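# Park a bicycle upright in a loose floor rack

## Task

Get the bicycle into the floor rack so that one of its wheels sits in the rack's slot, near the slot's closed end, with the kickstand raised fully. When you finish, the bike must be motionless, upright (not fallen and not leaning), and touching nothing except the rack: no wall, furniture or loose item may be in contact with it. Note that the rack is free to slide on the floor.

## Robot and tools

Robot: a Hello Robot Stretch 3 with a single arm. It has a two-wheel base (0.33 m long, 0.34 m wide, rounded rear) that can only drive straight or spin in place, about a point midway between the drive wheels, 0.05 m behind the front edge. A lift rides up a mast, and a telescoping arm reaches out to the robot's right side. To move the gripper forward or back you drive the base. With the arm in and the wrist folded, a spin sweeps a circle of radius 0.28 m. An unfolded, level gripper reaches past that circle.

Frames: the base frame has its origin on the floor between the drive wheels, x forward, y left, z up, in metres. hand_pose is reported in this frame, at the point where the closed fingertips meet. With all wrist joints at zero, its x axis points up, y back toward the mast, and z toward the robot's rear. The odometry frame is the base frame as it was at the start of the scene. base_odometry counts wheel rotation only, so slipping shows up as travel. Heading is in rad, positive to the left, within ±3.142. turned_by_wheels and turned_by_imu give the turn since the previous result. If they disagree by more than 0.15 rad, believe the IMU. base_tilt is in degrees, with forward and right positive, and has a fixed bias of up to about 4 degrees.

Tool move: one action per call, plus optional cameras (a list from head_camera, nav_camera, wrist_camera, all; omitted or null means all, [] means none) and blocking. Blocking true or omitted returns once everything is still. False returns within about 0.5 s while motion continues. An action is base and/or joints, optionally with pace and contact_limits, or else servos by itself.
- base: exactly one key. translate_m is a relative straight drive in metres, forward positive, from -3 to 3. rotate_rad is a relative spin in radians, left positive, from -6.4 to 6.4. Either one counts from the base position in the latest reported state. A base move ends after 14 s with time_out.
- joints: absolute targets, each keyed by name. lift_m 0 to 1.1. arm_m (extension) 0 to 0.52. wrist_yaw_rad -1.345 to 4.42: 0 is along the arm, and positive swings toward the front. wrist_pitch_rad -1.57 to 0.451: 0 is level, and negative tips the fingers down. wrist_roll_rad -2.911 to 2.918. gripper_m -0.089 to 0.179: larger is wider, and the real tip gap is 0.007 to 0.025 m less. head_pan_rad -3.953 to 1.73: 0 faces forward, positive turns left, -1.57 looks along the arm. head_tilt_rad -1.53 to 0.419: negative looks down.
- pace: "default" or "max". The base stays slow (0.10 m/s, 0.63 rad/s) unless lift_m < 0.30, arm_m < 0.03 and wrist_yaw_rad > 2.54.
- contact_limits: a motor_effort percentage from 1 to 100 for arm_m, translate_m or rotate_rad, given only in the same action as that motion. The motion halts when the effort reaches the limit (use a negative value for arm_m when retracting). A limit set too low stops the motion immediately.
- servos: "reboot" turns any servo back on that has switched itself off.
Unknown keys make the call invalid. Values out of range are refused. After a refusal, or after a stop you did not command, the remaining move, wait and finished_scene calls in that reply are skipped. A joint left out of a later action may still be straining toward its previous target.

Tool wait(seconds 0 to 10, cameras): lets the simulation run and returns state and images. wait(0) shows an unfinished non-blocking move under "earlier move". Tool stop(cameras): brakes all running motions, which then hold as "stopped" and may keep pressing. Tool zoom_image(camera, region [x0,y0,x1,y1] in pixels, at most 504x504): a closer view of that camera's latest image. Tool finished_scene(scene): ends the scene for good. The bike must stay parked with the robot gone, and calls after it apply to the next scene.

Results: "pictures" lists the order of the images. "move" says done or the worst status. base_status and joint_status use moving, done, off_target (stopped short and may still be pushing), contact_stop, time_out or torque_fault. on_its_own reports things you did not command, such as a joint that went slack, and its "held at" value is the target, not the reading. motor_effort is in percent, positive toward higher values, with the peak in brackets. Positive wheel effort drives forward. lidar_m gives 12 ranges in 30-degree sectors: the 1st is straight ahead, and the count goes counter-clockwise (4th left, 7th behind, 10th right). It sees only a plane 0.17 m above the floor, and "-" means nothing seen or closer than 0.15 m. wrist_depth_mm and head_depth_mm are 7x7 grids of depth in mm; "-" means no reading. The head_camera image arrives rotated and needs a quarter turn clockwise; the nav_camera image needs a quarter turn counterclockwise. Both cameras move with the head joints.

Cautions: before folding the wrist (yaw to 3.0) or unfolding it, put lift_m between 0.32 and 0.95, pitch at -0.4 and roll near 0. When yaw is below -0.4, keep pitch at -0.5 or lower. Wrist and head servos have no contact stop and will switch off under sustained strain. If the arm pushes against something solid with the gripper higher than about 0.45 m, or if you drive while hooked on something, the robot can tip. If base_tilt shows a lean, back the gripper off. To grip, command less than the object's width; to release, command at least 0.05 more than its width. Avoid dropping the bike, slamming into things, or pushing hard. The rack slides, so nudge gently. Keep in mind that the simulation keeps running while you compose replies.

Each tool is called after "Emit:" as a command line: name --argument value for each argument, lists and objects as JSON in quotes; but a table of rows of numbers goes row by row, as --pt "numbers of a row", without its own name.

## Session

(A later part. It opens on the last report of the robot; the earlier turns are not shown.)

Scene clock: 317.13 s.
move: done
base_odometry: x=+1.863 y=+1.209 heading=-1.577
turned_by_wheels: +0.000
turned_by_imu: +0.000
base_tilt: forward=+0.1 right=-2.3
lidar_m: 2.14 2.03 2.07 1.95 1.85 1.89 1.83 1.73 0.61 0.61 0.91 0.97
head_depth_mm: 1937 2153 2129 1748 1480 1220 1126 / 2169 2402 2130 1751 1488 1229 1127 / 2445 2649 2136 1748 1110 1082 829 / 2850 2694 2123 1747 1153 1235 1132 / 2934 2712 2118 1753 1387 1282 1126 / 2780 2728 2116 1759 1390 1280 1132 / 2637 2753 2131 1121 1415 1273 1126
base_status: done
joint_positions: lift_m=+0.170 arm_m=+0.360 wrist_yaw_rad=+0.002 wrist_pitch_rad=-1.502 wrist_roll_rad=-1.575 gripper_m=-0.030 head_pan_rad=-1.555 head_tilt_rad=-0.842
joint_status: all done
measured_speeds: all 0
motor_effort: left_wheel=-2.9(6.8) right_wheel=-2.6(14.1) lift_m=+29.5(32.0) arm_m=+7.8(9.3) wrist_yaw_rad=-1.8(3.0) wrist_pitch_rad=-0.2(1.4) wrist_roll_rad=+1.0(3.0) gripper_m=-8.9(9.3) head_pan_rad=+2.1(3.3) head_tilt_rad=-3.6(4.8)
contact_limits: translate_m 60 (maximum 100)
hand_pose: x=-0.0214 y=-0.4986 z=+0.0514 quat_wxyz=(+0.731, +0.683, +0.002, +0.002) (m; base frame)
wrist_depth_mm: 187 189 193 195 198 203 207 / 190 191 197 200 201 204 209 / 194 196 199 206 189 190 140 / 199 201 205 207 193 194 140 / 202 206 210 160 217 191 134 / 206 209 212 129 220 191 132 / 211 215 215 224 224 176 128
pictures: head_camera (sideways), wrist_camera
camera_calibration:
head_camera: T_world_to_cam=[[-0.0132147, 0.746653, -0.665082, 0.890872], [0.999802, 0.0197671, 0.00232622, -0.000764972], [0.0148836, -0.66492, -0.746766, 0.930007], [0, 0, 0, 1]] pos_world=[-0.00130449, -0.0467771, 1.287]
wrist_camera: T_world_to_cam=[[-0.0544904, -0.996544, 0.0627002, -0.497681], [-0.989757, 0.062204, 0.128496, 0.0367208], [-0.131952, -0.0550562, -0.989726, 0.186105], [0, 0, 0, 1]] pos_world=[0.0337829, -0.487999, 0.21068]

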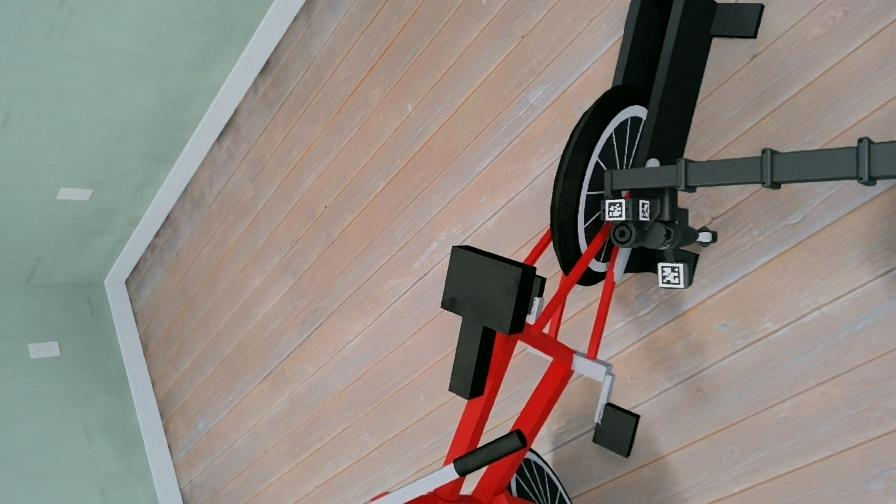

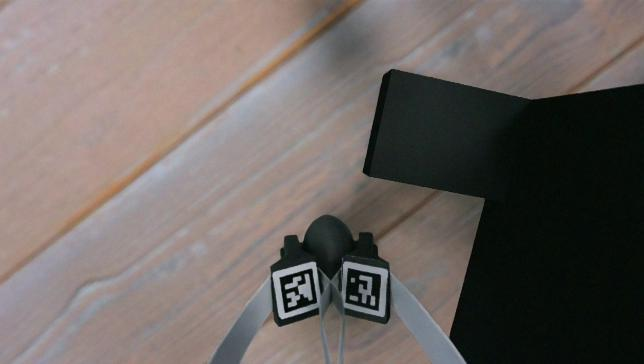

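Emit:
move --joints '{"arm_m": 0.1}' --cameras '[]'

Emit:
move --joints '{"lift_m": 0.5, "arm_m": 0.0, "wrist_roll_rad": 0.0, "head_pan_rad": -1.7, "head_tilt_rad": -0.75}' --pace "max" --cameras '["head_camera","nav_camera"]'

Emit:
move --joints '{"wrist_pitch_rad": -0.1}' --cameras '["wrist_camera"]'

Scene clock: 320.63 s.
move: done
base_odometry: x=+1.863 y=+1.209 heading=-1.577
turned_by_wheels: +0.000
turned_by_imu: +0.000
base_tilt: forward=+0.2 right=-2.3
lidar_m: 2.15 2.03 2.07 1.95 1.85 1.89 1.83 1.73 0.61 0.61 0.91 0.97
head_depth_mm: 1922 2146 2113 1754 1477 1208 1127 / 2177 2397 2119 1730 1481 1231 1129 / 2456 2601 2135 1741 1168 1255 815 / 2834 2746 2141 1758 1186 1280 1076 / 2905 2743 2132 1745 1383 1280 1131 / 2721 2773 2158 1740 1387 1286 1127 / 2606 2758 2121 1122 1415 1281 1126
base_status: not commanded
joint_positions: lift_m=+0.170 arm_m=+0.100 wrist_yaw_rad=+0.002 wrist_pitch_rad=-1.501 wrist_roll_rad=-1.573 gripper_m=-0.030 head_pan_rad=-1.555 head_tilt_rad=-0.842
joint_status: all done
measured_speeds: all 0
motor_effort: left_wheel=-2.9(3.0) right_wheel=-3.0(3.1) lift_m=+26.6(29.5) arm_m=-12.7(16.5) wrist_yaw_rad=-2.4(2.9) wrist_pitch_rad=-0.3(0.5) wrist_roll_rad=+0.7(1.1) gripper_m=-8.4(9.6) head_pan_rad=+2.1(3.0) head_tilt_rad=-3.8(5.2)
contact_limits: translate_m 60 (maximum 100)
hand_pose: x=-0.0214 y=-0.2389 z=+0.0514 quat_wxyz=(+0.731, +0.682, +0.002, +0.001) (m; base frame)
wrist_depth_mm: 186 189 192 196 199 203 208 / 189 193 195 201 204 207 211 / 100 137 200 204 209 213 216 / - 122 204 209 213 216 221 / 90 120 208 159 218 222 226 / 89 127 194 129 222 228 231 / - 114 164 224 226 233 239
pictures: none
No camera images: "cameras" was empty.

Scene clock: 323.63 s.
move: done
base_odometry: x=+1.863 y=+1.209 heading=-1.577
turned_by_wheels: +0.000
turned_by_imu: +0.000
base_tilt: forward=+0.1 right=-2.3
lidar_m: 2.14 2.03 2.07 1.96 1.85 1.88 1.83 1.73 0.61 0.61 0.91 0.97
head_depth_mm: 1720 1898 2090 1908 1555 1254 1153 / 1877 2086 2272 1895 1568 1230 1154 / 2069 2311 2430 1912 1574 1169 1152 / 2298 2582 2430 1918 1572 1175 1155 / 2576 2909 2483 1919 1040 1254 1155 / 2888 3104 2441 1914 1002 1307 1152 / 2700 2974 2469 1911 1461 1274 1153
base_status: not commanded
joint_positions: lift_m=+0.500 arm_m=+0.000 wrist_yaw_rad=-0.001 wrist_pitch_rad=-1.493 wrist_roll_rad=-0.004 gripper_m=-0.030 head_pan_rad=-1.695 head_tilt_rad=-0.754
joint_status: all done
measured_speeds: all 0
motor_effort: left_wheel=-2.4(3.1) right_wheel=-2.3(2.9) lift_m=+29.4(43.5) arm_m=+13.5(24.2) wrist_yaw_rad=+0.7(2.3) wrist_pitch_rad=-1.6(32.0) wrist_roll_rad=+0.8(2.0) gripper_m=-7.3(9.3) head_pan_rad=-2.4(3.4) head_tilt_rad=+1.6(3.0)
contact_limits: translate_m 60 (maximum 100)
hand_pose: x=-0.0216 y=-0.1407 z=+0.3814 quat_wxyz=(+0.520, +0.481, -0.518, -0.480) (m; base frame)
wrist_depth_mm: 524 526 522 523 516 522 521 / 533 530 526 528 535 527 527 / 540 538 536 535 532 530 531 / 541 544 539 383 377 542 536 / 538 553 539 157 383 384 537 / 549 547 544 129 387 436 553 / 557 549 554 381 392 409 546
pictures: head_camera (sideways), nav_camera (sideways)
camera_calibration:
head_camera: T_world_to_cam=[[0.0834298, 0.680554, -0.727933, 0.972186], [0.99282, -0.1196, 0.0019737, -0.000263685], [-0.0857175, -0.722871, -0.685646, 0.85113], [0, 0, 0, 1]] pos_world=[-0.00789087, -0.0463993, 1.29126]
nav_camera: T_world_to_cam=[[-0.08949, -0.664962, 0.741496, -0.920901], [-0.99271, 0.119902, -0.0122825, 0.0725698], [-0.0807393, -0.73719, -0.670845, 0.833552], [0, 0, 0, 1]] pos_world=[0.0569296, -0.00658009, 1.24292]

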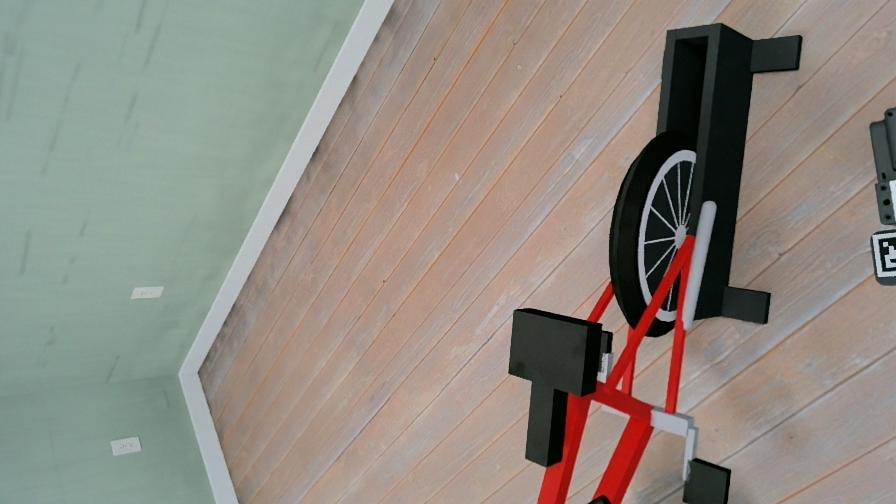

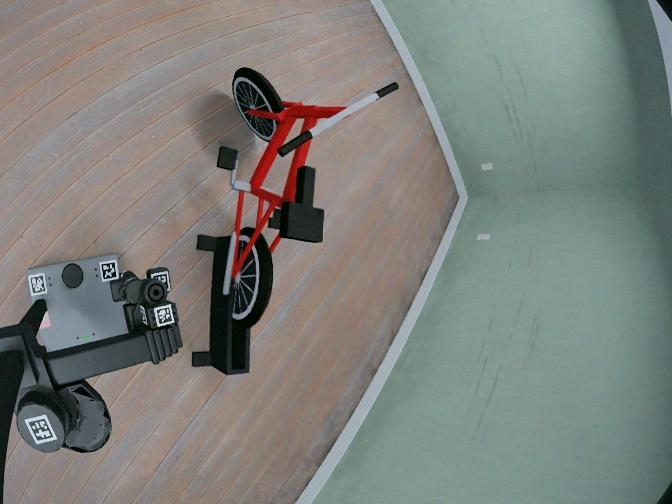

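Scene clock: 325.13 s.
move: done
base_odometry: x=+1.863 y=+1.209 heading=-1.577
turned_by_wheels: +0.000
turned_by_imu: +0.000
base_tilt: forward=+0.1 right=-2.4
lidar_m: 2.15 2.03 2.08 1.95 1.85 1.89 1.83 1.73 0.61 0.61 0.91 0.97
head_depth_mm: 1711 1882 2106 1912 1567 1247 1150 / 1869 2060 2272 1905 1566 1237 1157 / 2043 2289 2412 1913 1572 1164 1155 / 2299 2619 2416 1907 1567 1133 561 / 2605 2929 2449 1919 1040 1255 1157 / 2841 3083 2468 1921 1003 1307 1161 / 2700 2942 2449 1911 1460 1275 1151
base_status: not commanded
joint_positions: lift_m=+0.500 arm_m=+0.000 wrist_yaw_rad=-0.001 wrist_pitch_rad=-0.124 wrist_roll_rad=-0.004 gripper_m=-0.030 head_pan_rad=-1.695 head_tilt_rad=-0.754
joint_status: all done
measured_speeds: all 0
motor_effort: left_wheel=-2.6(3.0) right_wheel=-2.4(2.7) lift_m=+30.4(30.5) arm_m=+12.9(14.1) wrist_yaw_rad=+0.2(1.3) wrist_pitch_rad=+4.1(5.4) wrist_roll_rad=+0.9(1.0) gripper_m=-7.7(8.2) head_pan_rad=-2.7(3.1) head_tilt_rad=+2.4(3.0)
contact_limits: translate_m 60 (maximum 100)
hand_pose: x=-0.0216 y=-0.3963 z=+0.5832 quat_wxyz=(+0.707, +0.044, -0.704, -0.044) (m; base frame)
wrist_depth_mm: - - - - - - - / - - - - - - - / - - - - - - - / 487 - 434 - - - - / 525 466 363 157 - - - / 529 - 418 129 - - - / 633 561 422 - 99 893 870
pictures: wrist_camera
camera_calibration:
wrist_camera: T_world_to_cam=[[-0.998445, 0.00229372, -0.0556951, 0.0154266], [0.0544565, 0.253503, -0.965801, 0.698379], [0.0119036, -0.967332, -0.253234, -0.0699138], [0, 0, 0, 1]] pos_world=[-0.0217964, -0.244706, 0.657649]

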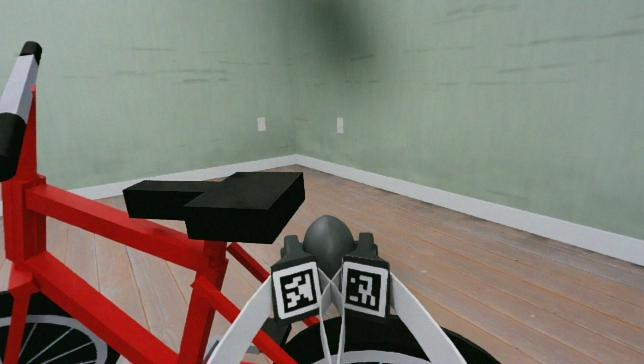

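Emit:
move

Scene clock: 325.70 s.
base_odometry: x=+1.863 y=+1.209 heading=-1.577
turned_by_wheels: +0.000
turned_by_imu: +0.000
base_tilt: forward=+0.1 right=-2.4
lidar_m: 2.14 2.03 2.07 1.95 1.85 1.89 1.83 1.73 0.61 0.61 0.91 0.97
head_depth_mm: 1712 1861 2099 1888 1568 1244 1158 / 1872 2087 2263 1898 1557 1230 1155 / 2057 2317 2417 1907 1567 1159 1150 / 2296 2631 2418 1914 1583 1128 562 / 2580 2938 2443 1914 1043 1247 1153 / 2872 3106 2471 1920 1002 1300 1159 / 2709 2952 2463 1916 1459 1277 1156
base_status: not commanded
joint_positions: lift_m=+0.500 arm_m=+0.000 wrist_yaw_rad=-0.001 wrist_pitch_rad=-0.124 wrist_roll_rad=-0.004 gripper_m=-0.030 head_pan_rad=-1.695 head_tilt_rad=-0.754
joint_status: all done
measured_speeds: all 0
motor_effort: left_wheel=-2.2(3.0) right_wheel=-2.4(2.7) lift_m=+30.3(30.5) arm_m=+12.7(14.1) wrist_yaw_rad=-0.4(1.3) wrist_pitch_rad=+3.9(5.4) wrist_roll_rad=+1.0(1.0) gripper_m=-7.8(8.2) head_pan_rad=-2.3(3.1) head_tilt_rad=+1.1(3.0)
contact_limits: translate_m 60 (maximum 100)
hand_pose: x=-0.0216 y=-0.3963 z=+0.5832 quat_wxyz=(+0.707, +0.044, -0.704, -0.044) (m; base frame)
wrist_depth_mm: - - - - - - - / - - - - - - - / - - - - - - - / 496 - 436 - - - - / 523 467 365 157 - - - / 525 - 412 129 - - - / 619 549 419 - 99 897 864
pictures: head_camera (sideways), nav_camera (sideways), wrist_camera
camera_calibration:
head_camera: T_world_to_cam=[[0.0834298, 0.680553, -0.727933, 0.972187], [0.99282, -0.1196, 0.0019737, -0.000263685], [-0.0857175, -0.722871, -0.685645, 0.85113], [0, 0, 0, 1]] pos_world=[-0.00789087, -0.0463993, 1.29126]
nav_camera: T_world_to_cam=[[-0.08949, -0.664962, 0.741496, -0.920901], [-0.99271, 0.119902, -0.0122825, 0.0725698], [-0.0807393, -0.73719, -0.670845, 0.833552], [0, 0, 0, 1]] pos_world=[0.0569296, -0.00658009, 1.24292]
wrist_camera: T_world_to_cam=[[-0.998445, 0.00229204, -0.0556952, 0.0154264], [0.0544565, 0.253474, -0.965808, 0.69838], [0.0119036, -0.967339, -0.253205, -0.0699333], [0, 0, 0, 1]] pos_world=[-0.0217964, -0.244706, 0.657653]

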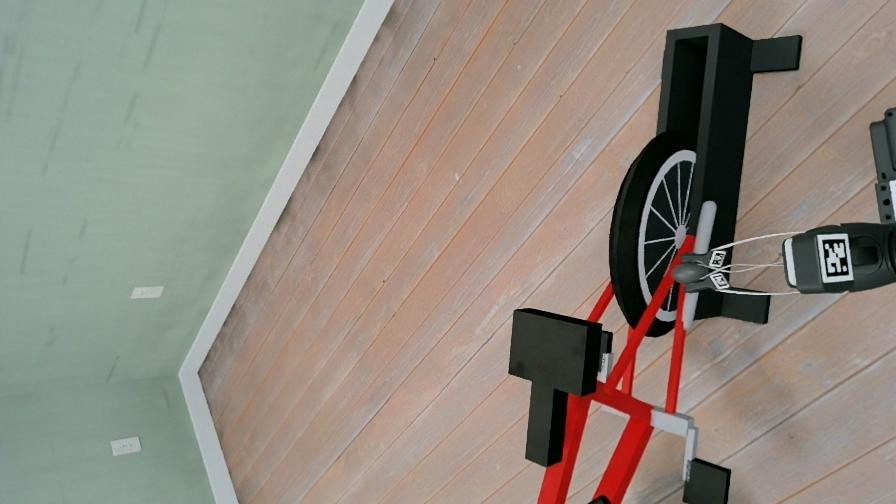

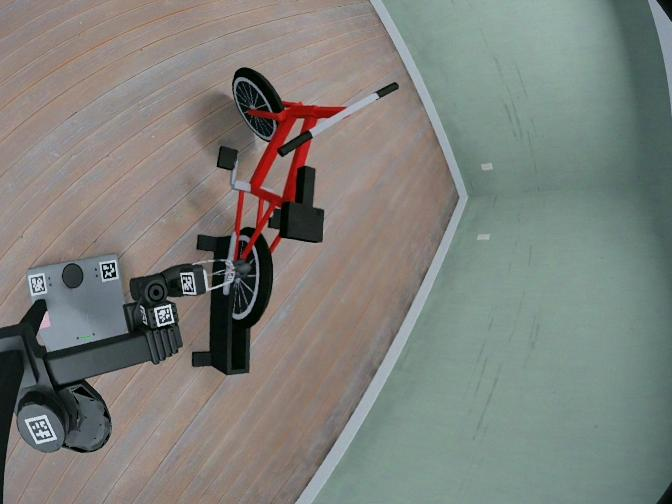

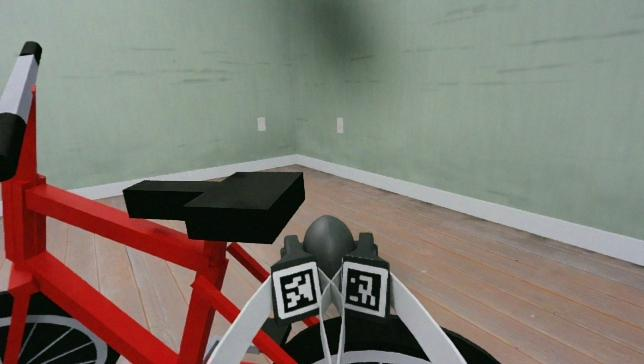

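Emit:
zoom_image --camera "head_camera" --region '[560, 0, 820, 350]'

Scaled by 1.440 from the camera's 896x504 image, which has a finer 1280x720 frame.

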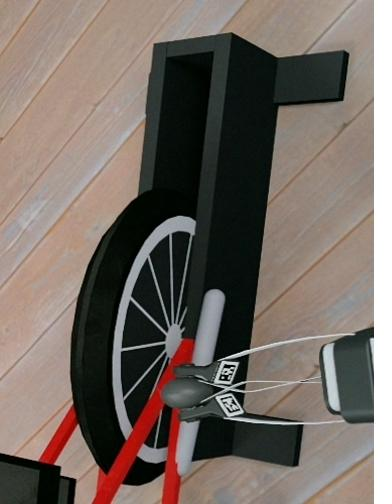

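Emit:
move --base '{"translate_m": -0.567}' --cameras '[]'

Emit:
move --base '{"rotate_rad": 1.348}' --joints '{"head_pan_rad": -1.9, "head_tilt_rad": -0.7, "gripper_m": 0.17}'

Scene clock: 333.60 s.
move: done
base_odometry: x=+1.866 y=+1.776 heading=-1.577
turned_by_wheels: +0.000
turned_by_imu: +0.000
base_tilt: forward=+0.1 right=-2.3
lidar_m: 2.65 2.50 2.33 1.62 1.54 1.57 1.33 1.26 1.28 1.69 0.63 1.30
head_depth_mm: 1227 1356 1499 1673 1568 1317 1161 / 1348 1495 1666 1826 1572 1336 1156 / 1483 1673 1898 1906 1576 1330 1151 / 1653 1877 2186 1920 1565 1297 561 / 1852 2159 2356 1904 1560 1310 1146 / 2131 2559 2462 1914 1572 1259 1137 / 2509 2987 2455 1928 1573 1153 1160
base_status: done
joint_positions: lift_m=+0.500 arm_m=+0.000 wrist_yaw_rad=-0.001 wrist_pitch_rad=-0.123 wrist_roll_rad=-0.004 gripper_m=-0.030 head_pan_rad=-1.695 head_tilt_rad=-0.754
joint_status: not commanded
measured_speeds: all 0
motor_effort: left_wheel=-2.9(7.3) right_wheel=-3.3(6.7) lift_m=+23.7(30.7) arm_m=+9.4(12.6) wrist_yaw_rad=+0.8(1.9) wrist_pitch_rad=+3.7(4.3) wrist_roll_rad=+0.9(1.0) gripper_m=-7.7(8.2) head_pan_rad=-2.8(3.7) head_tilt_rad=+1.2(2.8)
hand_pose: x=-0.0216 y=-0.3963 z=+0.5833 quat_wxyz=(+0.707, +0.044, -0.704, -0.044) (m; base frame)
wrist_depth_mm: - - - - - - 842 / - - - - - - 864 / - - - - - - 879 / - - - - - - 919 / - - - 157 - - 933 / - - - 129 - - 959 / 961 997 834 893 843 889 878
pictures: none
No camera images: "cameras" was empty.

Scene clock: 336.83 s.
move: done
base_odometry: x=+1.866 y=+1.776 heading=-0.230
turned_by_wheels: +1.348
turned_by_imu: +1.368
base_tilt: forward=+0.1 right=-2.3
lidar_m: 1.80 1.54 1.53 1.47 1.26 1.26 1.44 0.63 0.68 1.47 2.50 2.50
head_depth_mm: 2708 3061 2673 2020 1631 1306 1094 / 2865 3143 2652 1955 1270 1198 1169 / 2990 3224 2526 1492 1541 1369 1167 / 3108 3385 2688 1832 1628 1363 1174 / 3215 3521 2634 1995 1623 1377 1177 / 3443 3665 2651 2034 1637 1361 1152 / 3210 3323 2684 2038 1643 1364 1179
base_status: done
joint_positions: lift_m=+0.500 arm_m=+0.000 wrist_yaw_rad=-0.001 wrist_pitch_rad=-0.123 wrist_roll_rad=-0.004 gripper_m=+0.170 head_pan_rad=-1.895 head_tilt_rad=-0.705
joint_status: all done
measured_speeds: all 0
motor_effort: left_wheel=-6.0(9.6) right_wheel=+7.8(11.0) lift_m=+23.1(23.7) arm_m=+5.7(10.1) wrist_yaw_rad=+0.9(1.3) wrist_pitch_rad=+3.7(4.1) wrist_roll_rad=+0.9(1.0) gripper_m=-0.1(83.2) head_pan_rad=-2.4(7.5) head_tilt_rad=+1.5(3.7)
hand_pose: x=-0.0216 y=-0.3963 z=+0.5834 quat_wxyz=(+0.707, +0.044, -0.704, -0.044) (m; base frame)
wrist_depth_mm: - - - - - - - / - - - - - - - / - - - - - - - / - - - - - - 528 / - - - - - 980 - / - 140 - - - 124 115 / 112 865 931 913 890 856 111
pictures: head_camera (sideways), nav_camera (sideways), wrist_camera
camera_calibration:
head_camera: T_world_to_cam=[[0.205385, 0.615613, -0.760814, 1.0143], [0.949253, -0.31451, 0.00176884, 0.000268661], [-0.238194, -0.722568, -0.648968, 0.804353], [0, 0, 0, 1]] pos_world=[-0.0169841, -0.0431312, 1.29369]
nav_camera: T_world_to_cam=[[-0.208017, -0.598512, 0.773635, -0.962069], [-0.949246, 0.314302, -0.0120806, 0.0720425], [-0.235925, -0.736883, -0.633516, 0.785942], [0, 0, 0, 1]] pos_world=[0.0536825, -0.0193052, 1.24307]
wrist_camera: T_world_to_cam=[[-0.998443, 0.0022543, -0.0557319, 0.0154436], [0.0544914, 0.252749, -0.965996, 0.698397], [0.0119085, -0.967529, -0.252478, -0.0704317], [0, 0, 0, 1]] pos_world=[-0.0217983, -0.244699, 0.657727]

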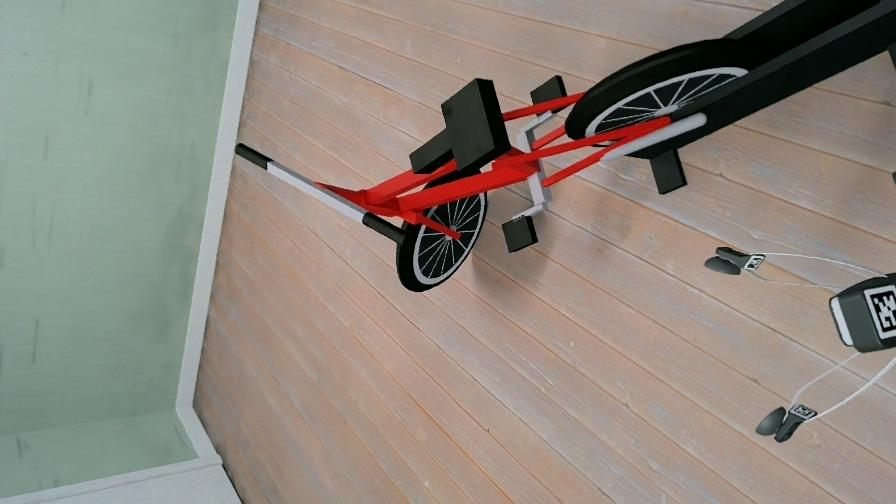

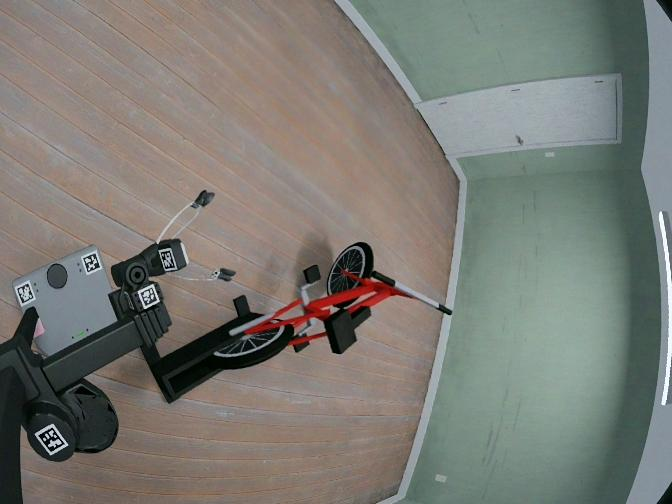

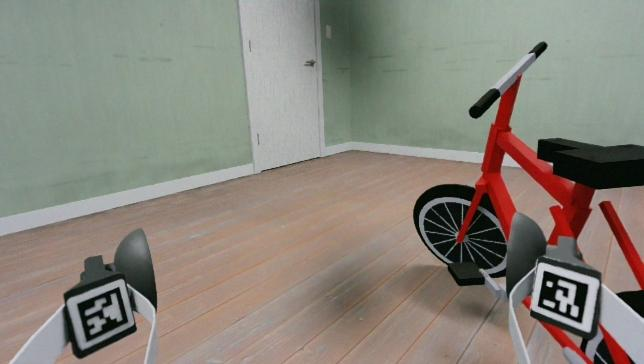

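Emit:
move --base '{"translate_m": -0.3}' --joints '{"head_pan_rad": -2.0, "head_tilt_rad": -0.9}'

Scene clock: 341.07 s.
move: done
base_odometry: x=+1.574 y=+1.844 heading=-0.230
turned_by_wheels: +0.000
turned_by_imu: +0.000
base_tilt: forward=+0.1 right=-2.4
lidar_m: 2.04 1.74 1.74 1.22 1.04 1.04 1.19 2.01 0.44 0.73 2.72 2.72
head_depth_mm: 2612 2524 2022 1663 1437 1256 1118 / 2707 2527 2008 1667 1438 1256 1123 / 2801 2500 1994 1674 1432 1235 495 / 2913 2482 2012 1684 1207 1164 524 / 2983 2490 2009 1182 1351 646 930 / 3057 2408 1571 1606 1441 1257 1118 / 3148 2508 1906 1666 1431 1236 1117
base_status: done
joint_positions: lift_m=+0.500 arm_m=+0.000 wrist_yaw_rad=-0.001 wrist_pitch_rad=-0.123 wrist_roll_rad=-0.004 gripper_m=+0.170 head_pan_rad=-1.995 head_tilt_rad=-0.888
joint_status: all done
measured_speeds: all 0
motor_effort: left_wheel=-5.2(9.9) right_wheel=+0.0(3.9) lift_m=+26.2(26.4) arm_m=-3.0(5.4) wrist_yaw_rad=+0.1(1.7) wrist_pitch_rad=+3.6(4.1) wrist_roll_rad=+0.8(1.0) gripper_m=-0.1(0.8) head_pan_rad=-2.1(4.8) head_tilt_rad=-5.6(6.4)
hand_pose: x=-0.0216 y=-0.3963 z=+0.5834 quat_wxyz=(+0.707, +0.044, -0.704, -0.044) (m; base frame)
wrist_depth_mm: - - - - - - - / - - - - - - - / - - - - - - - / - - - - 503 - - / - - - - - - - / - 140 - - 759 124 117 / 112 907 922 945 658 632 111
pictures: head_camera (sideways), nav_camera (sideways), wrist_camera
camera_calibration:
head_camera: T_world_to_cam=[[0.318458, 0.708842, -0.629387, 0.842338], [0.913, -0.407952, 0.00250735, -0.000471138], [-0.254982, -0.575428, -0.777088, 0.971083], [0, 0, 0, 1]] pos_world=[-0.0202098, -0.0384881, 1.28477]
nav_camera: T_world_to_cam=[[-0.320443, -0.693936, 0.644802, -0.793486], [-0.912237, 0.409466, -0.012681, 0.0725955], [-0.255224, -0.592276, -0.764244, 0.956087], [0, 0, 0, 1]] pos_world=[0.0559744, -0.0140864, 1.24325]
wrist_camera: T_world_to_cam=[[-0.998443, 0.00225254, -0.055732, 0.0154434], [0.0544914, 0.252723, -0.966003, 0.698397], [0.0119088, -0.967536, -0.252452, -0.0704492], [0, 0, 0, 1]] pos_world=[-0.0217983, -0.244698, 0.65773]

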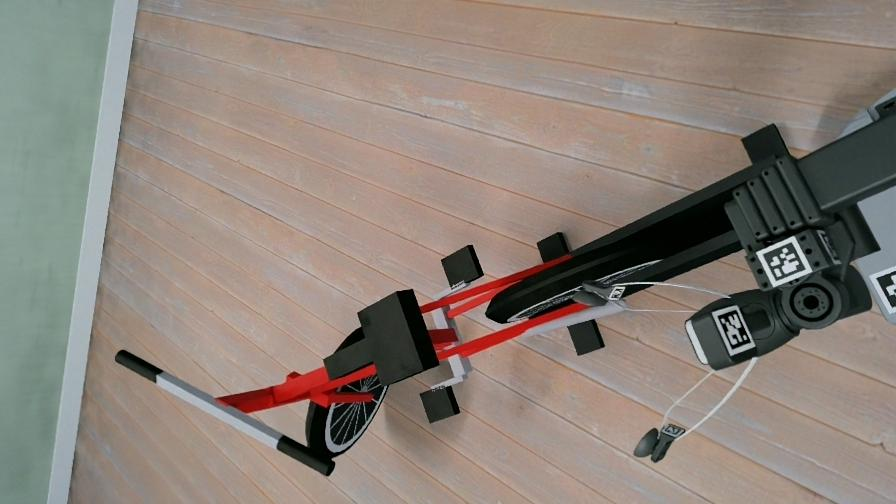

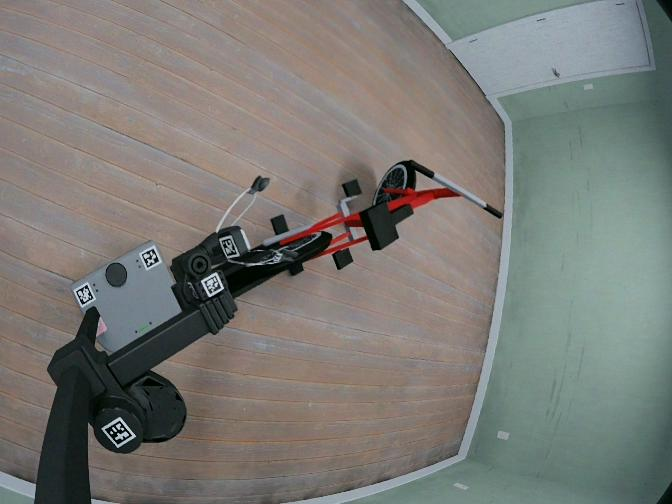

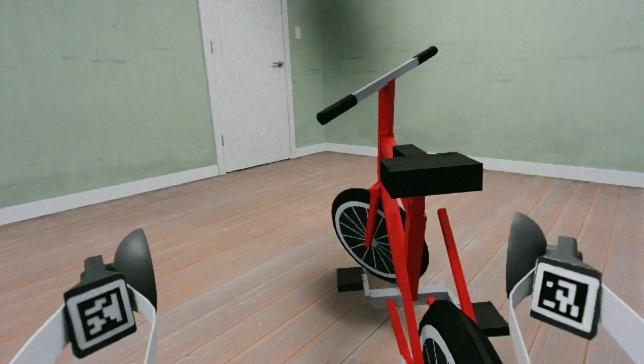

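Emit:
move --base '{"translate_m": -0.153}' --joints '{"lift_m": 0.45, "head_pan_rad": -1.75, "head_tilt_rad": -0.9}'

Scene clock: 344.10 s.
move: done
base_odometry: x=+1.425 y=+1.879 heading=-0.230
turned_by_wheels: +0.000
turned_by_imu: +0.000
base_tilt: forward=+0.0 right=-2.3
lidar_m: 2.17 1.85 1.85 1.10 0.94 0.93 1.07 1.79 2.91 0.40 2.83 2.83
head_depth_mm: 2630 2508 1979 1668 1438 1257 1113 / 2802 2486 1999 1682 1438 1245 1099 / 2932 2500 2007 1669 1431 1259 542 / 3014 2495 2010 1599 1378 1038 571 / 3159 2420 1484 1163 1378 1209 1128 / 3352 2506 1891 1675 1436 1256 1123 / 3076 2534 2026 1673 1443 1256 1114
base_status: done
joint_positions: lift_m=+0.450 arm_m=+0.000 wrist_yaw_rad=-0.001 wrist_pitch_rad=-0.122 wrist_roll_rad=-0.004 gripper_m=+0.170 head_pan_rad=-1.755 head_tilt_rad=-0.889
joint_status: all done
measured_speeds: all 0
motor_effort: left_wheel=-4.7(9.6) right_wheel=-0.2(4.2) lift_m=+29.8(30.4) arm_m=-8.9(8.9) wrist_yaw_rad=+0.4(1.6) wrist_pitch_rad=+3.4(3.9) wrist_roll_rad=+0.8(0.9) gripper_m=+0.4(0.7) head_pan_rad=+1.7(4.0) head_tilt_rad=-5.4(6.7)
hand_pose: x=-0.0216 y=-0.3964 z=+0.5337 quat_wxyz=(+0.708, +0.043, -0.704, -0.043) (m; base frame)
wrist_depth_mm: - - - - - - - / - - - - - - - / - - - 545 - - - / - - - 594 - - - / - - - - - - - / - 140 - 727 - 124 117 / 112 803 860 361 811 808 111
pictures: head_camera (sideways), nav_camera (sideways), wrist_camera
camera_calibration:
head_camera: T_world_to_cam=[[0.141089, 0.764215, -0.629341, 0.84336], [0.983745, -0.179553, 0.00250757, -0.000902977], [-0.111084, -0.619465, -0.777125, 0.970253], [0, 0, 0, 1]] pos_world=[-0.0103208, -0.0436326, 1.28477]
nav_camera: T_world_to_cam=[[-0.146556, -0.750207, 0.644757, -0.794488], [-0.983364, 0.181205, -0.0126811, 0.0730295], [-0.10732, -0.635889, -0.764282, 0.955234], [0, 0, 0, 1]] pos_world=[0.0578933, -0.00184067, 1.24325]
wrist_camera: T_world_to_cam=[[-0.998443, 0.0021954, -0.0557355, 0.0126506], [0.0544925, 0.251741, -0.966259, 0.650107], [0.0119096, -0.967792, -0.251468, -0.0836878], [0, 0, 0, 1]] pos_world=[-0.0217983, -0.244679, 0.607833]

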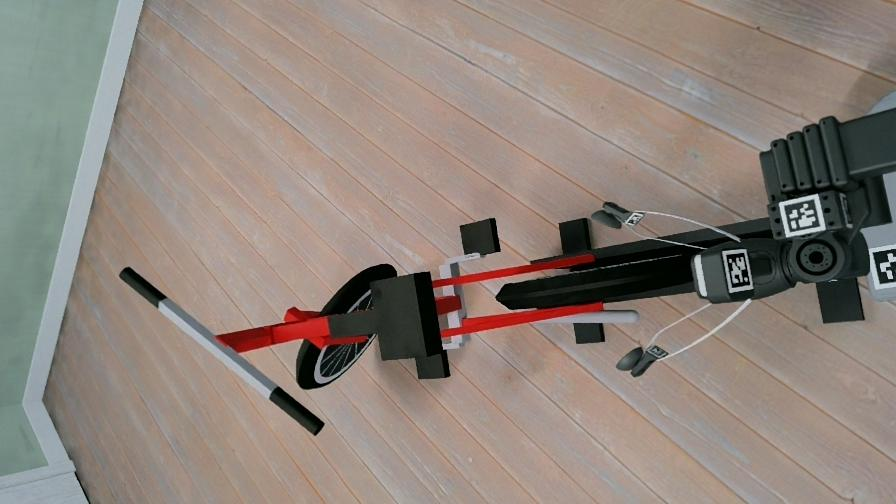

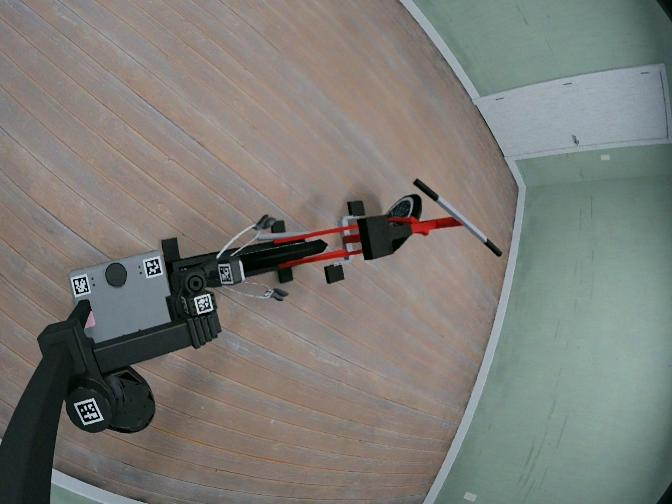

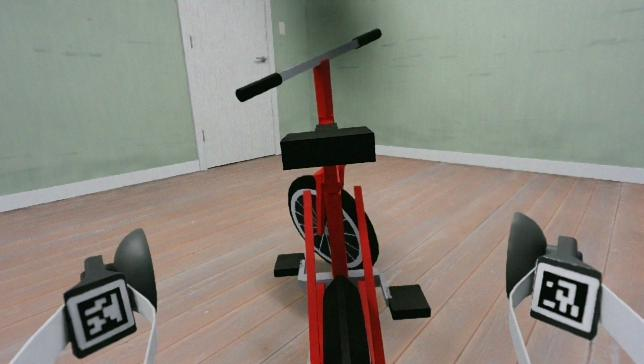

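Emit:
move --joints '{"arm_m": 0.25}' --contact_limits '{"arm_m": 30}'

Scene clock: 347.27 s.
move: done
base_odometry: x=+1.425 y=+1.879 heading=-0.230
turned_by_wheels: +0.000
turned_by_imu: +0.000
base_tilt: forward=+0.1 right=-2.3
lidar_m: 2.16 1.85 1.85 1.10 0.93 0.93 1.07 1.80 2.91 0.40 2.83 2.83
head_depth_mm: 2643 2491 2010 1683 1433 1254 1117 / 2810 2510 1997 1664 1440 1253 1093 / 2900 2519 2001 1658 1437 616 559 / 3084 2521 2005 1584 720 1140 1027 / 3178 2422 1491 1031 1348 1259 1114 / 3341 2504 1904 1667 1433 1258 1117 / 3124 2484 2011 1682 1434 1251 1111
base_status: not commanded
joint_positions: lift_m=+0.450 arm_m=+0.250 wrist_yaw_rad=-0.001 wrist_pitch_rad=-0.122 wrist_roll_rad=-0.003 gripper_m=+0.170 head_pan_rad=-1.755 head_tilt_rad=-0.889
joint_status: all done
measured_speeds: all 0
motor_effort: left_wheel=-4.8(5.4) right_wheel=-0.1(0.5) lift_m=+26.5(29.8) arm_m=+13.6(16.8) wrist_yaw_rad=-0.2(1.6) wrist_pitch_rad=+3.7(3.8) wrist_roll_rad=+0.5(0.9) gripper_m=-0.1(1.1) head_pan_rad=+1.4(3.4) head_tilt_rad=-4.3(6.4)
contact_limits: arm_m 30 (drawing in: default 33, maximum 55; extending or still: default 42, maximum 70)
hand_pose: x=-0.0216 y=-0.6464 z=+0.5337 quat_wxyz=(+0.707, +0.043, -0.704, -0.043) (m; base frame)
wrist_depth_mm: - - - - - - - / - - - - - - - / - - - - - - - / - - - 233 221 - - / - - - 226 225 - - / - 140 - 391 - 124 117 / 112 810 860 466 799 810 111
pictures: head_camera (sideways), nav_camera (sideways), wrist_camera
camera_calibration:
head_camera: T_world_to_cam=[[0.1411, 0.764287, -0.62925, 0.843242], [0.983745, -0.179551, 0.00250802, -0.000903556], [-0.111066, -0.619376, -0.777199, 0.970348], [0, 0, 0, 1]] pos_world=[-0.0103203, -0.0436307, 1.28477]
nav_camera: T_world_to_cam=[[-0.146567, -0.750281, 0.644668, -0.794372], [-0.983364, 0.181204, -0.0126814, 0.0730298], [-0.107302, -0.635802, -0.764357, 0.955331], [0, 0, 0, 1]] pos_world=[0.0578946, -0.00183383, 1.24325]
wrist_camera: T_world_to_cam=[[-0.998386, 0.0023175, -0.0567428, 0.0138176], [0.0554985, 0.251702, -0.966212, 0.71302], [0.0120431, -0.967802, -0.251425, -0.325655], [0, 0, 0, 1]] pos_world=[-0.0218544, -0.49467, 0.607835]

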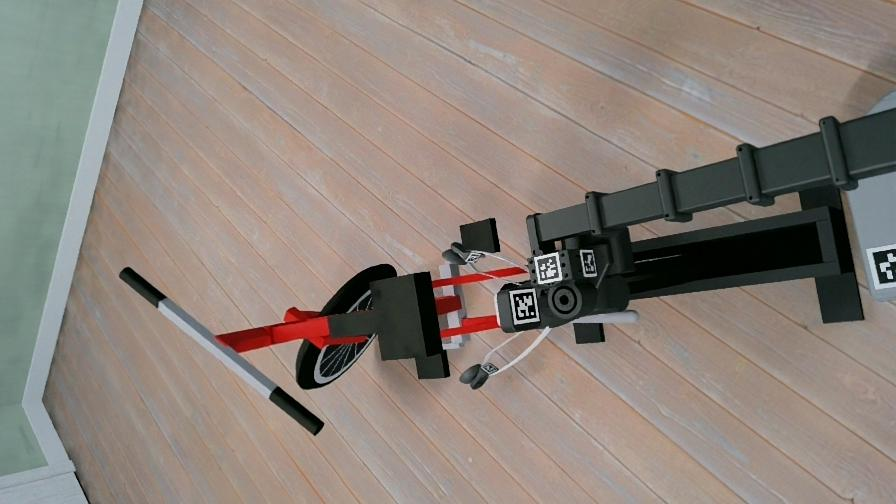

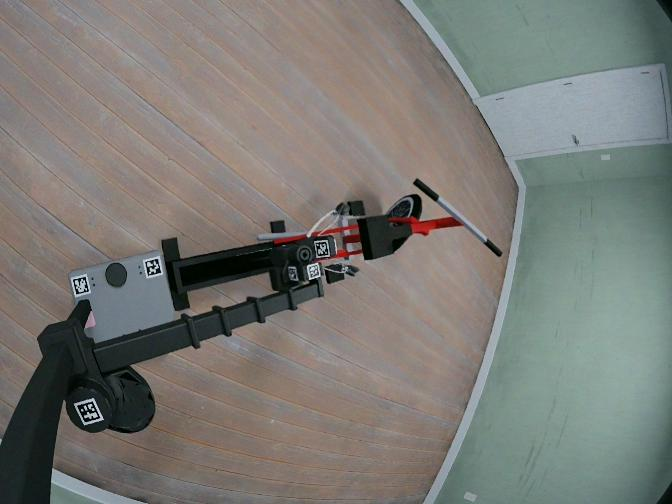

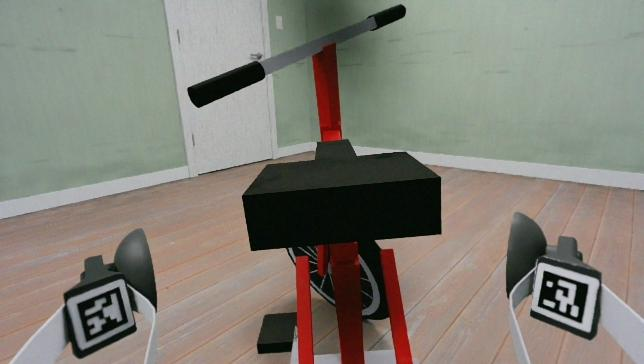

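Emit:
move --base '{"translate_m": -0.01}' --joints '{"lift_m": 0.443, "gripper_m": 0.179}' --cameras '["wrist_camera"]'

Emit:
move --joints '{"arm_m": 0.3}' --contact_limits '{"arm_m": 28}' --cameras '["wrist_camera"]'

Scene clock: 348.43 s.
move: done
base_odometry: x=+1.416 y=+1.881 heading=-0.230
turned_by_wheels: +0.000
turned_by_imu: +0.000
base_tilt: forward=+0.2 right=-2.3
lidar_m: 2.18 1.85 1.85 1.09 0.92 0.93 1.06 1.78 2.90 0.40 2.84 2.83
head_depth_mm: 2625 2490 1976 1669 1435 1253 1111 / 2799 2515 2014 1681 1424 1252 1097 / 2882 2536 2006 1674 1434 623 566 / 3055 2481 2015 1599 724 1194 1007 / 3196 2323 1504 1028 1166 1234 1096 / 3321 2519 1857 1639 1440 1253 1120 / 3158 2533 1997 1695 1446 1258 1116
base_status: done
joint_positions: lift_m=+0.443 arm_m=+0.250 wrist_yaw_rad=-0.001 wrist_pitch_rad=-0.122 wrist_roll_rad=-0.003 gripper_m=+0.179 head_pan_rad=-1.755 head_tilt_rad=-0.889
joint_status: all done
measured_speeds: all 0
motor_effort: left_wheel=-5.7(9.7) right_wheel=-0.6(3.4) lift_m=+22.5(26.1) arm_m=+13.5(14.0) wrist_yaw_rad=+0.3(1.5) wrist_pitch_rad=+3.6(3.8) wrist_roll_rad=+0.5(0.6) gripper_m=+0.3(49.3) head_pan_rad=+2.6(3.6) head_tilt_rad=-5.0(5.8)
contact_limits: arm_m 30 (drawing in: default 33, maximum 55; extending or still: default 42, maximum 70)
hand_pose: x=-0.0216 y=-0.6464 z=+0.5267 quat_wxyz=(+0.707, +0.043, -0.704, -0.043) (m; base frame)
wrist_depth_mm: - - - - - - - / - - - - - - - / - - - - - - - / - - 291 221 238 - - / - - - 226 - - - / 135 - - 372 - 137 116 / 112 846 825 501 792 819 721
pictures: wrist_camera
camera_calibration:
wrist_camera: T_world_to_cam=[[-0.998386, 0.00231765, -0.0567429, 0.0134204], [0.0554986, 0.251702, -0.966212, 0.706255], [0.012043, -0.967802, -0.251424, -0.327416], [0, 0, 0, 1]] pos_world=[-0.0218544, -0.49467, 0.600834]

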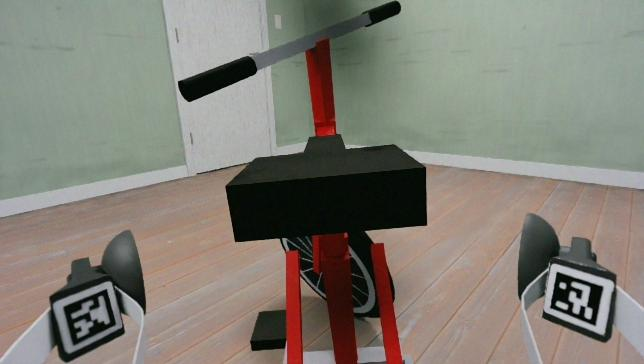

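Scene clock: 349.90 s.
move: done
base_odometry: x=+1.416 y=+1.881 heading=-0.230
turned_by_wheels: +0.000
turned_by_imu: +0.000
base_tilt: forward=+0.1 right=-2.3
lidar_m: 2.17 1.85 1.85 1.09 0.93 0.93 1.06 1.78 2.91 0.40 2.84 2.84
head_depth_mm: 2619 2543 1992 1672 1430 1243 1111 / 2813 2489 2008 1683 1435 1254 1097 / 2931 2534 2001 1672 1434 621 565 / 3019 2499 1982 1635 762 1189 1009 / 3219 2340 1496 1024 1211 1231 1102 / 3313 2525 1846 1637 1435 1258 1121 / 3123 2502 2012 1675 1425 1251 1114
base_status: not commanded
joint_positions: lift_m=+0.443 arm_m=+0.300 wrist_yaw_rad=-0.001 wrist_pitch_rad=-0.122 wrist_roll_rad=-0.003 gripper_m=+0.179 head_pan_rad=-1.755 head_tilt_rad=-0.889
joint_status: all done
measured_speeds: all 0
motor_effort: left_wheel=-5.8(6.3) right_wheel=-1.0(1.1) lift_m=+23.3(23.5) arm_m=+13.8(17.4) wrist_yaw_rad=-0.2(1.2) wrist_pitch_rad=+3.6(3.8) wrist_roll_rad=+0.5(0.7) gripper_m=+0.1(0.6) head_pan_rad=+2.3(3.3) head_tilt_rad=-5.2(6.1)
contact_limits: arm_m 28 (drawing in: default 33, maximum 55; extending or still: default 42, maximum 70)
hand_pose: x=-0.0216 y=-0.6964 z=+0.5267 quat_wxyz=(+0.707, +0.043, -0.704, -0.043) (m; base frame)
wrist_depth_mm: - - - - - - - / - - - - - - - / - - - - - - - / - - 260 206 187 - - / - - 173 173 174 - - / 134 - 995 296 990 138 116 / 112 833 850 349 786 813 737
pictures: wrist_camera
camera_calibration:
wrist_camera: T_world_to_cam=[[-0.998386, 0.00231774, -0.0567429, 0.0135363], [0.0554986, 0.251702, -0.966212, 0.718841], [0.0120429, -0.967802, -0.251424, -0.375808], [0, 0, 0, 1]] pos_world=[-0.0218544, -0.544673, 0.600834]

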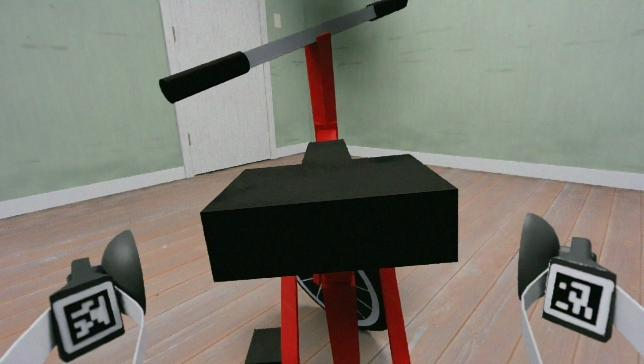

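Emit:
move --joints '{"arm_m": 0.33}' --contact_limits '{"arm_m": 28}' --cameras '["wrist_camera"]'

Scene clock: 351.20 s.
move: done
base_odometry: x=+1.416 y=+1.881 heading=-0.230
turned_by_wheels: +0.000
turned_by_imu: +0.000
base_tilt: forward=+0.1 right=-2.3
lidar_m: 2.18 1.85 1.85 1.09 0.93 0.93 1.06 1.78 2.91 0.40 2.84 2.83
head_depth_mm: 2691 2493 2008 1685 1440 1250 1115 / 2769 2509 2017 1667 1432 1250 1094 / 2888 2499 2007 1677 1428 617 566 / 3033 2504 1999 1554 781 1191 1008 / 3192 2344 1507 1006 1241 1240 1103 / 3356 2482 1841 1633 1417 1264 1122 / 3105 2515 2016 1681 1431 1252 1121
base_status: not commanded
joint_positions: lift_m=+0.443 arm_m=+0.330 wrist_yaw_rad=-0.001 wrist_pitch_rad=-0.122 wrist_roll_rad=-0.003 gripper_m=+0.179 head_pan_rad=-1.755 head_tilt_rad=-0.889
joint_status: all done
measured_speeds: all 0
motor_effort: left_wheel=-6.4(6.4) right_wheel=-0.6(1.0) lift_m=+23.9(24.2) arm_m=+14.0(18.6) wrist_yaw_rad=+0.4(1.4) wrist_pitch_rad=+3.7(3.8) wrist_roll_rad=+0.5(0.7) gripper_m=+0.6(0.9) head_pan_rad=+1.7(3.3) head_tilt_rad=-4.4(6.1)
contact_limits: arm_m 28 (drawing in: default 33, maximum 55; extending or still: default 42, maximum 70)
hand_pose: x=-0.0216 y=-0.7264 z=+0.5267 quat_wxyz=(+0.707, +0.043, -0.704, -0.043) (m; base frame)
wrist_depth_mm: - - - - - - - / - - - - - - - / - - - - - - - / - - - 205 191 - - / - - 143 142 141 140 - / 134 138 147 147 146 144 116 / 112 836 857 294 791 806 750
pictures: wrist_camera
camera_calibration:
wrist_camera: T_world_to_cam=[[-0.998386, 0.00231766, -0.0567429, 0.0136058], [0.0554986, 0.251702, -0.966212, 0.726392], [0.0120429, -0.967802, -0.251424, -0.404841], [0, 0, 0, 1]] pos_world=[-0.0218544, -0.574672, 0.600834]

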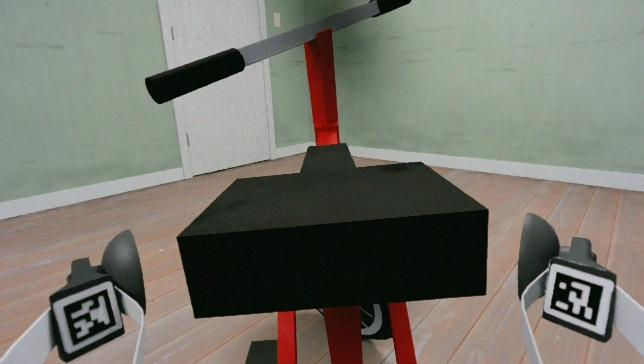

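Emit:
move --joints '{"arm_m": 0.372}' --contact_limits '{"arm_m": 28}'

Scene clock: 352.67 s.
move: done
base_odometry: x=+1.416 y=+1.881 heading=-0.230
turned_by_wheels: +0.000
turned_by_imu: +0.000
base_tilt: forward=+0.1 right=-2.3
lidar_m: 2.18 1.86 1.85 1.09 0.92 0.93 1.06 1.78 2.91 0.41 2.84 2.84
head_depth_mm: 2613 2511 2010 1661 1429 1250 1113 / 2793 2508 1990 1671 1428 1253 1096 / 2915 2475 1985 1669 1439 621 565 / 3043 2518 2006 1599 1014 1192 1022 / 3177 2420 1489 997 1195 1232 1104 / 3365 2491 1900 1627 1443 1256 1121 / 3101 2550 2012 1671 1440 1262 1122
base_status: not commanded
joint_positions: lift_m=+0.443 arm_m=+0.372 wrist_yaw_rad=+0.001 wrist_pitch_rad=-0.125 wrist_roll_rad=-0.003 gripper_m=+0.179 head_pan_rad=-1.755 head_tilt_rad=-0.890
joint_status: all done
measured_speeds: all 0
motor_effort: left_wheel=-2.6(6.3) right_wheel=+2.9(4.5) lift_m=+24.9(25.3) arm_m=+13.8(25.0) wrist_yaw_rad=-0.7(9.3) wrist_pitch_rad=+4.1(5.0) wrist_roll_rad=+0.4(0.6) gripper_m=-0.7(0.7) head_pan_rad=+2.1(3.0) head_tilt_rad=-5.0(5.9)
contact_limits: arm_m 28 (drawing in: default 33, maximum 55; extending or still: default 42, maximum 70)
hand_pose: x=-0.0212 y=-0.7683 z=+0.5259 quat_wxyz=(+0.707, +0.045, -0.704, -0.044) (m; base frame)
wrist_depth_mm: - - - - - - - / - 306 - - - - - / - - - - - - - / - - - 201 185 - - / - - 138 130 124 124 - / 135 113 113 111 112 112 116 / 112 118 117 117 117 123 116
pictures: head_camera (sideways), nav_camera (sideways), wrist_camera
camera_calibration:
head_camera: T_world_to_cam=[[0.141156, 0.764884, -0.628512, 0.84228], [0.983758, -0.179485, 0.00251163, -0.000908333], [-0.110887, -0.618658, -0.777796, 0.971123], [0, 0, 0, 1]] pos_world=[-0.0103143, -0.0436158, 1.28472]
nav_camera: T_world_to_cam=[[-0.146627, -0.750892, 0.643942, -0.793426], [-0.983374, 0.181147, -0.0126834, 0.0730325], [-0.107125, -0.635096, -0.764969, 0.956126], [0, 0, 0, 1]] pos_world=[0.0579049, -0.00177551, 1.24325]
wrist_camera: T_world_to_cam=[[-0.998368, 0.00102466, -0.0571011, 0.0132348], [0.0554746, 0.254977, -0.965354, 0.738179], [0.0135703, -0.966947, -0.254618, -0.443239], [0, 0, 0, 1]] pos_world=[-0.0217221, -0.61682, 0.600504]

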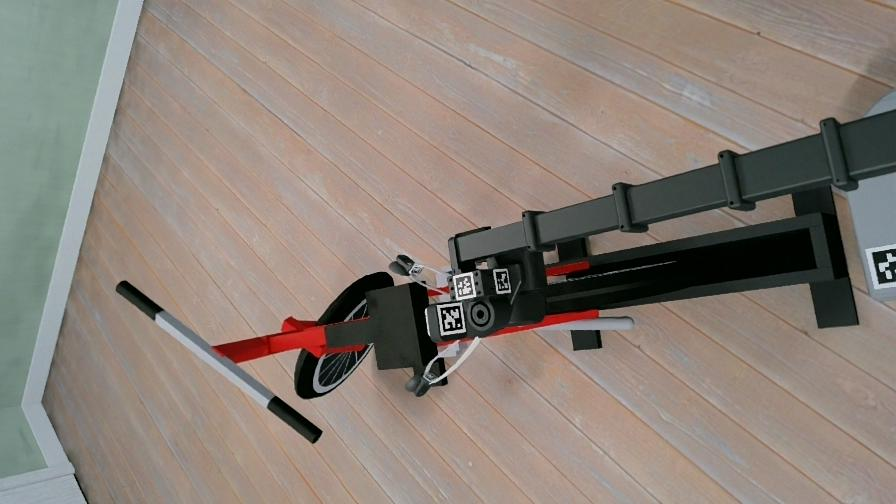

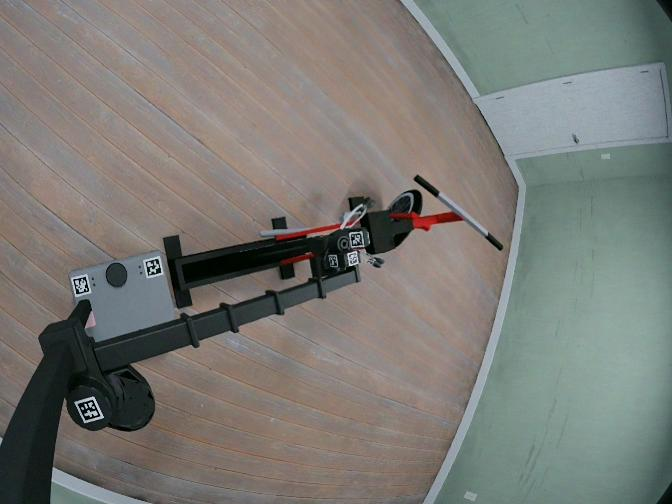

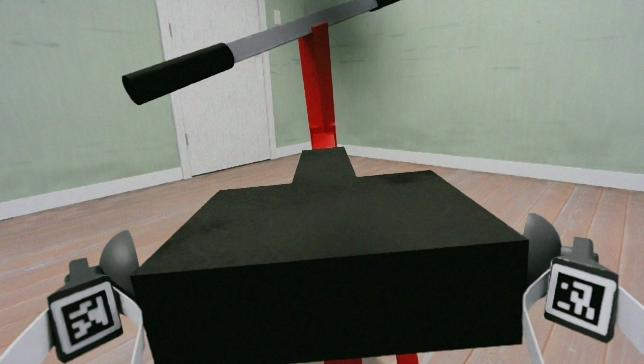

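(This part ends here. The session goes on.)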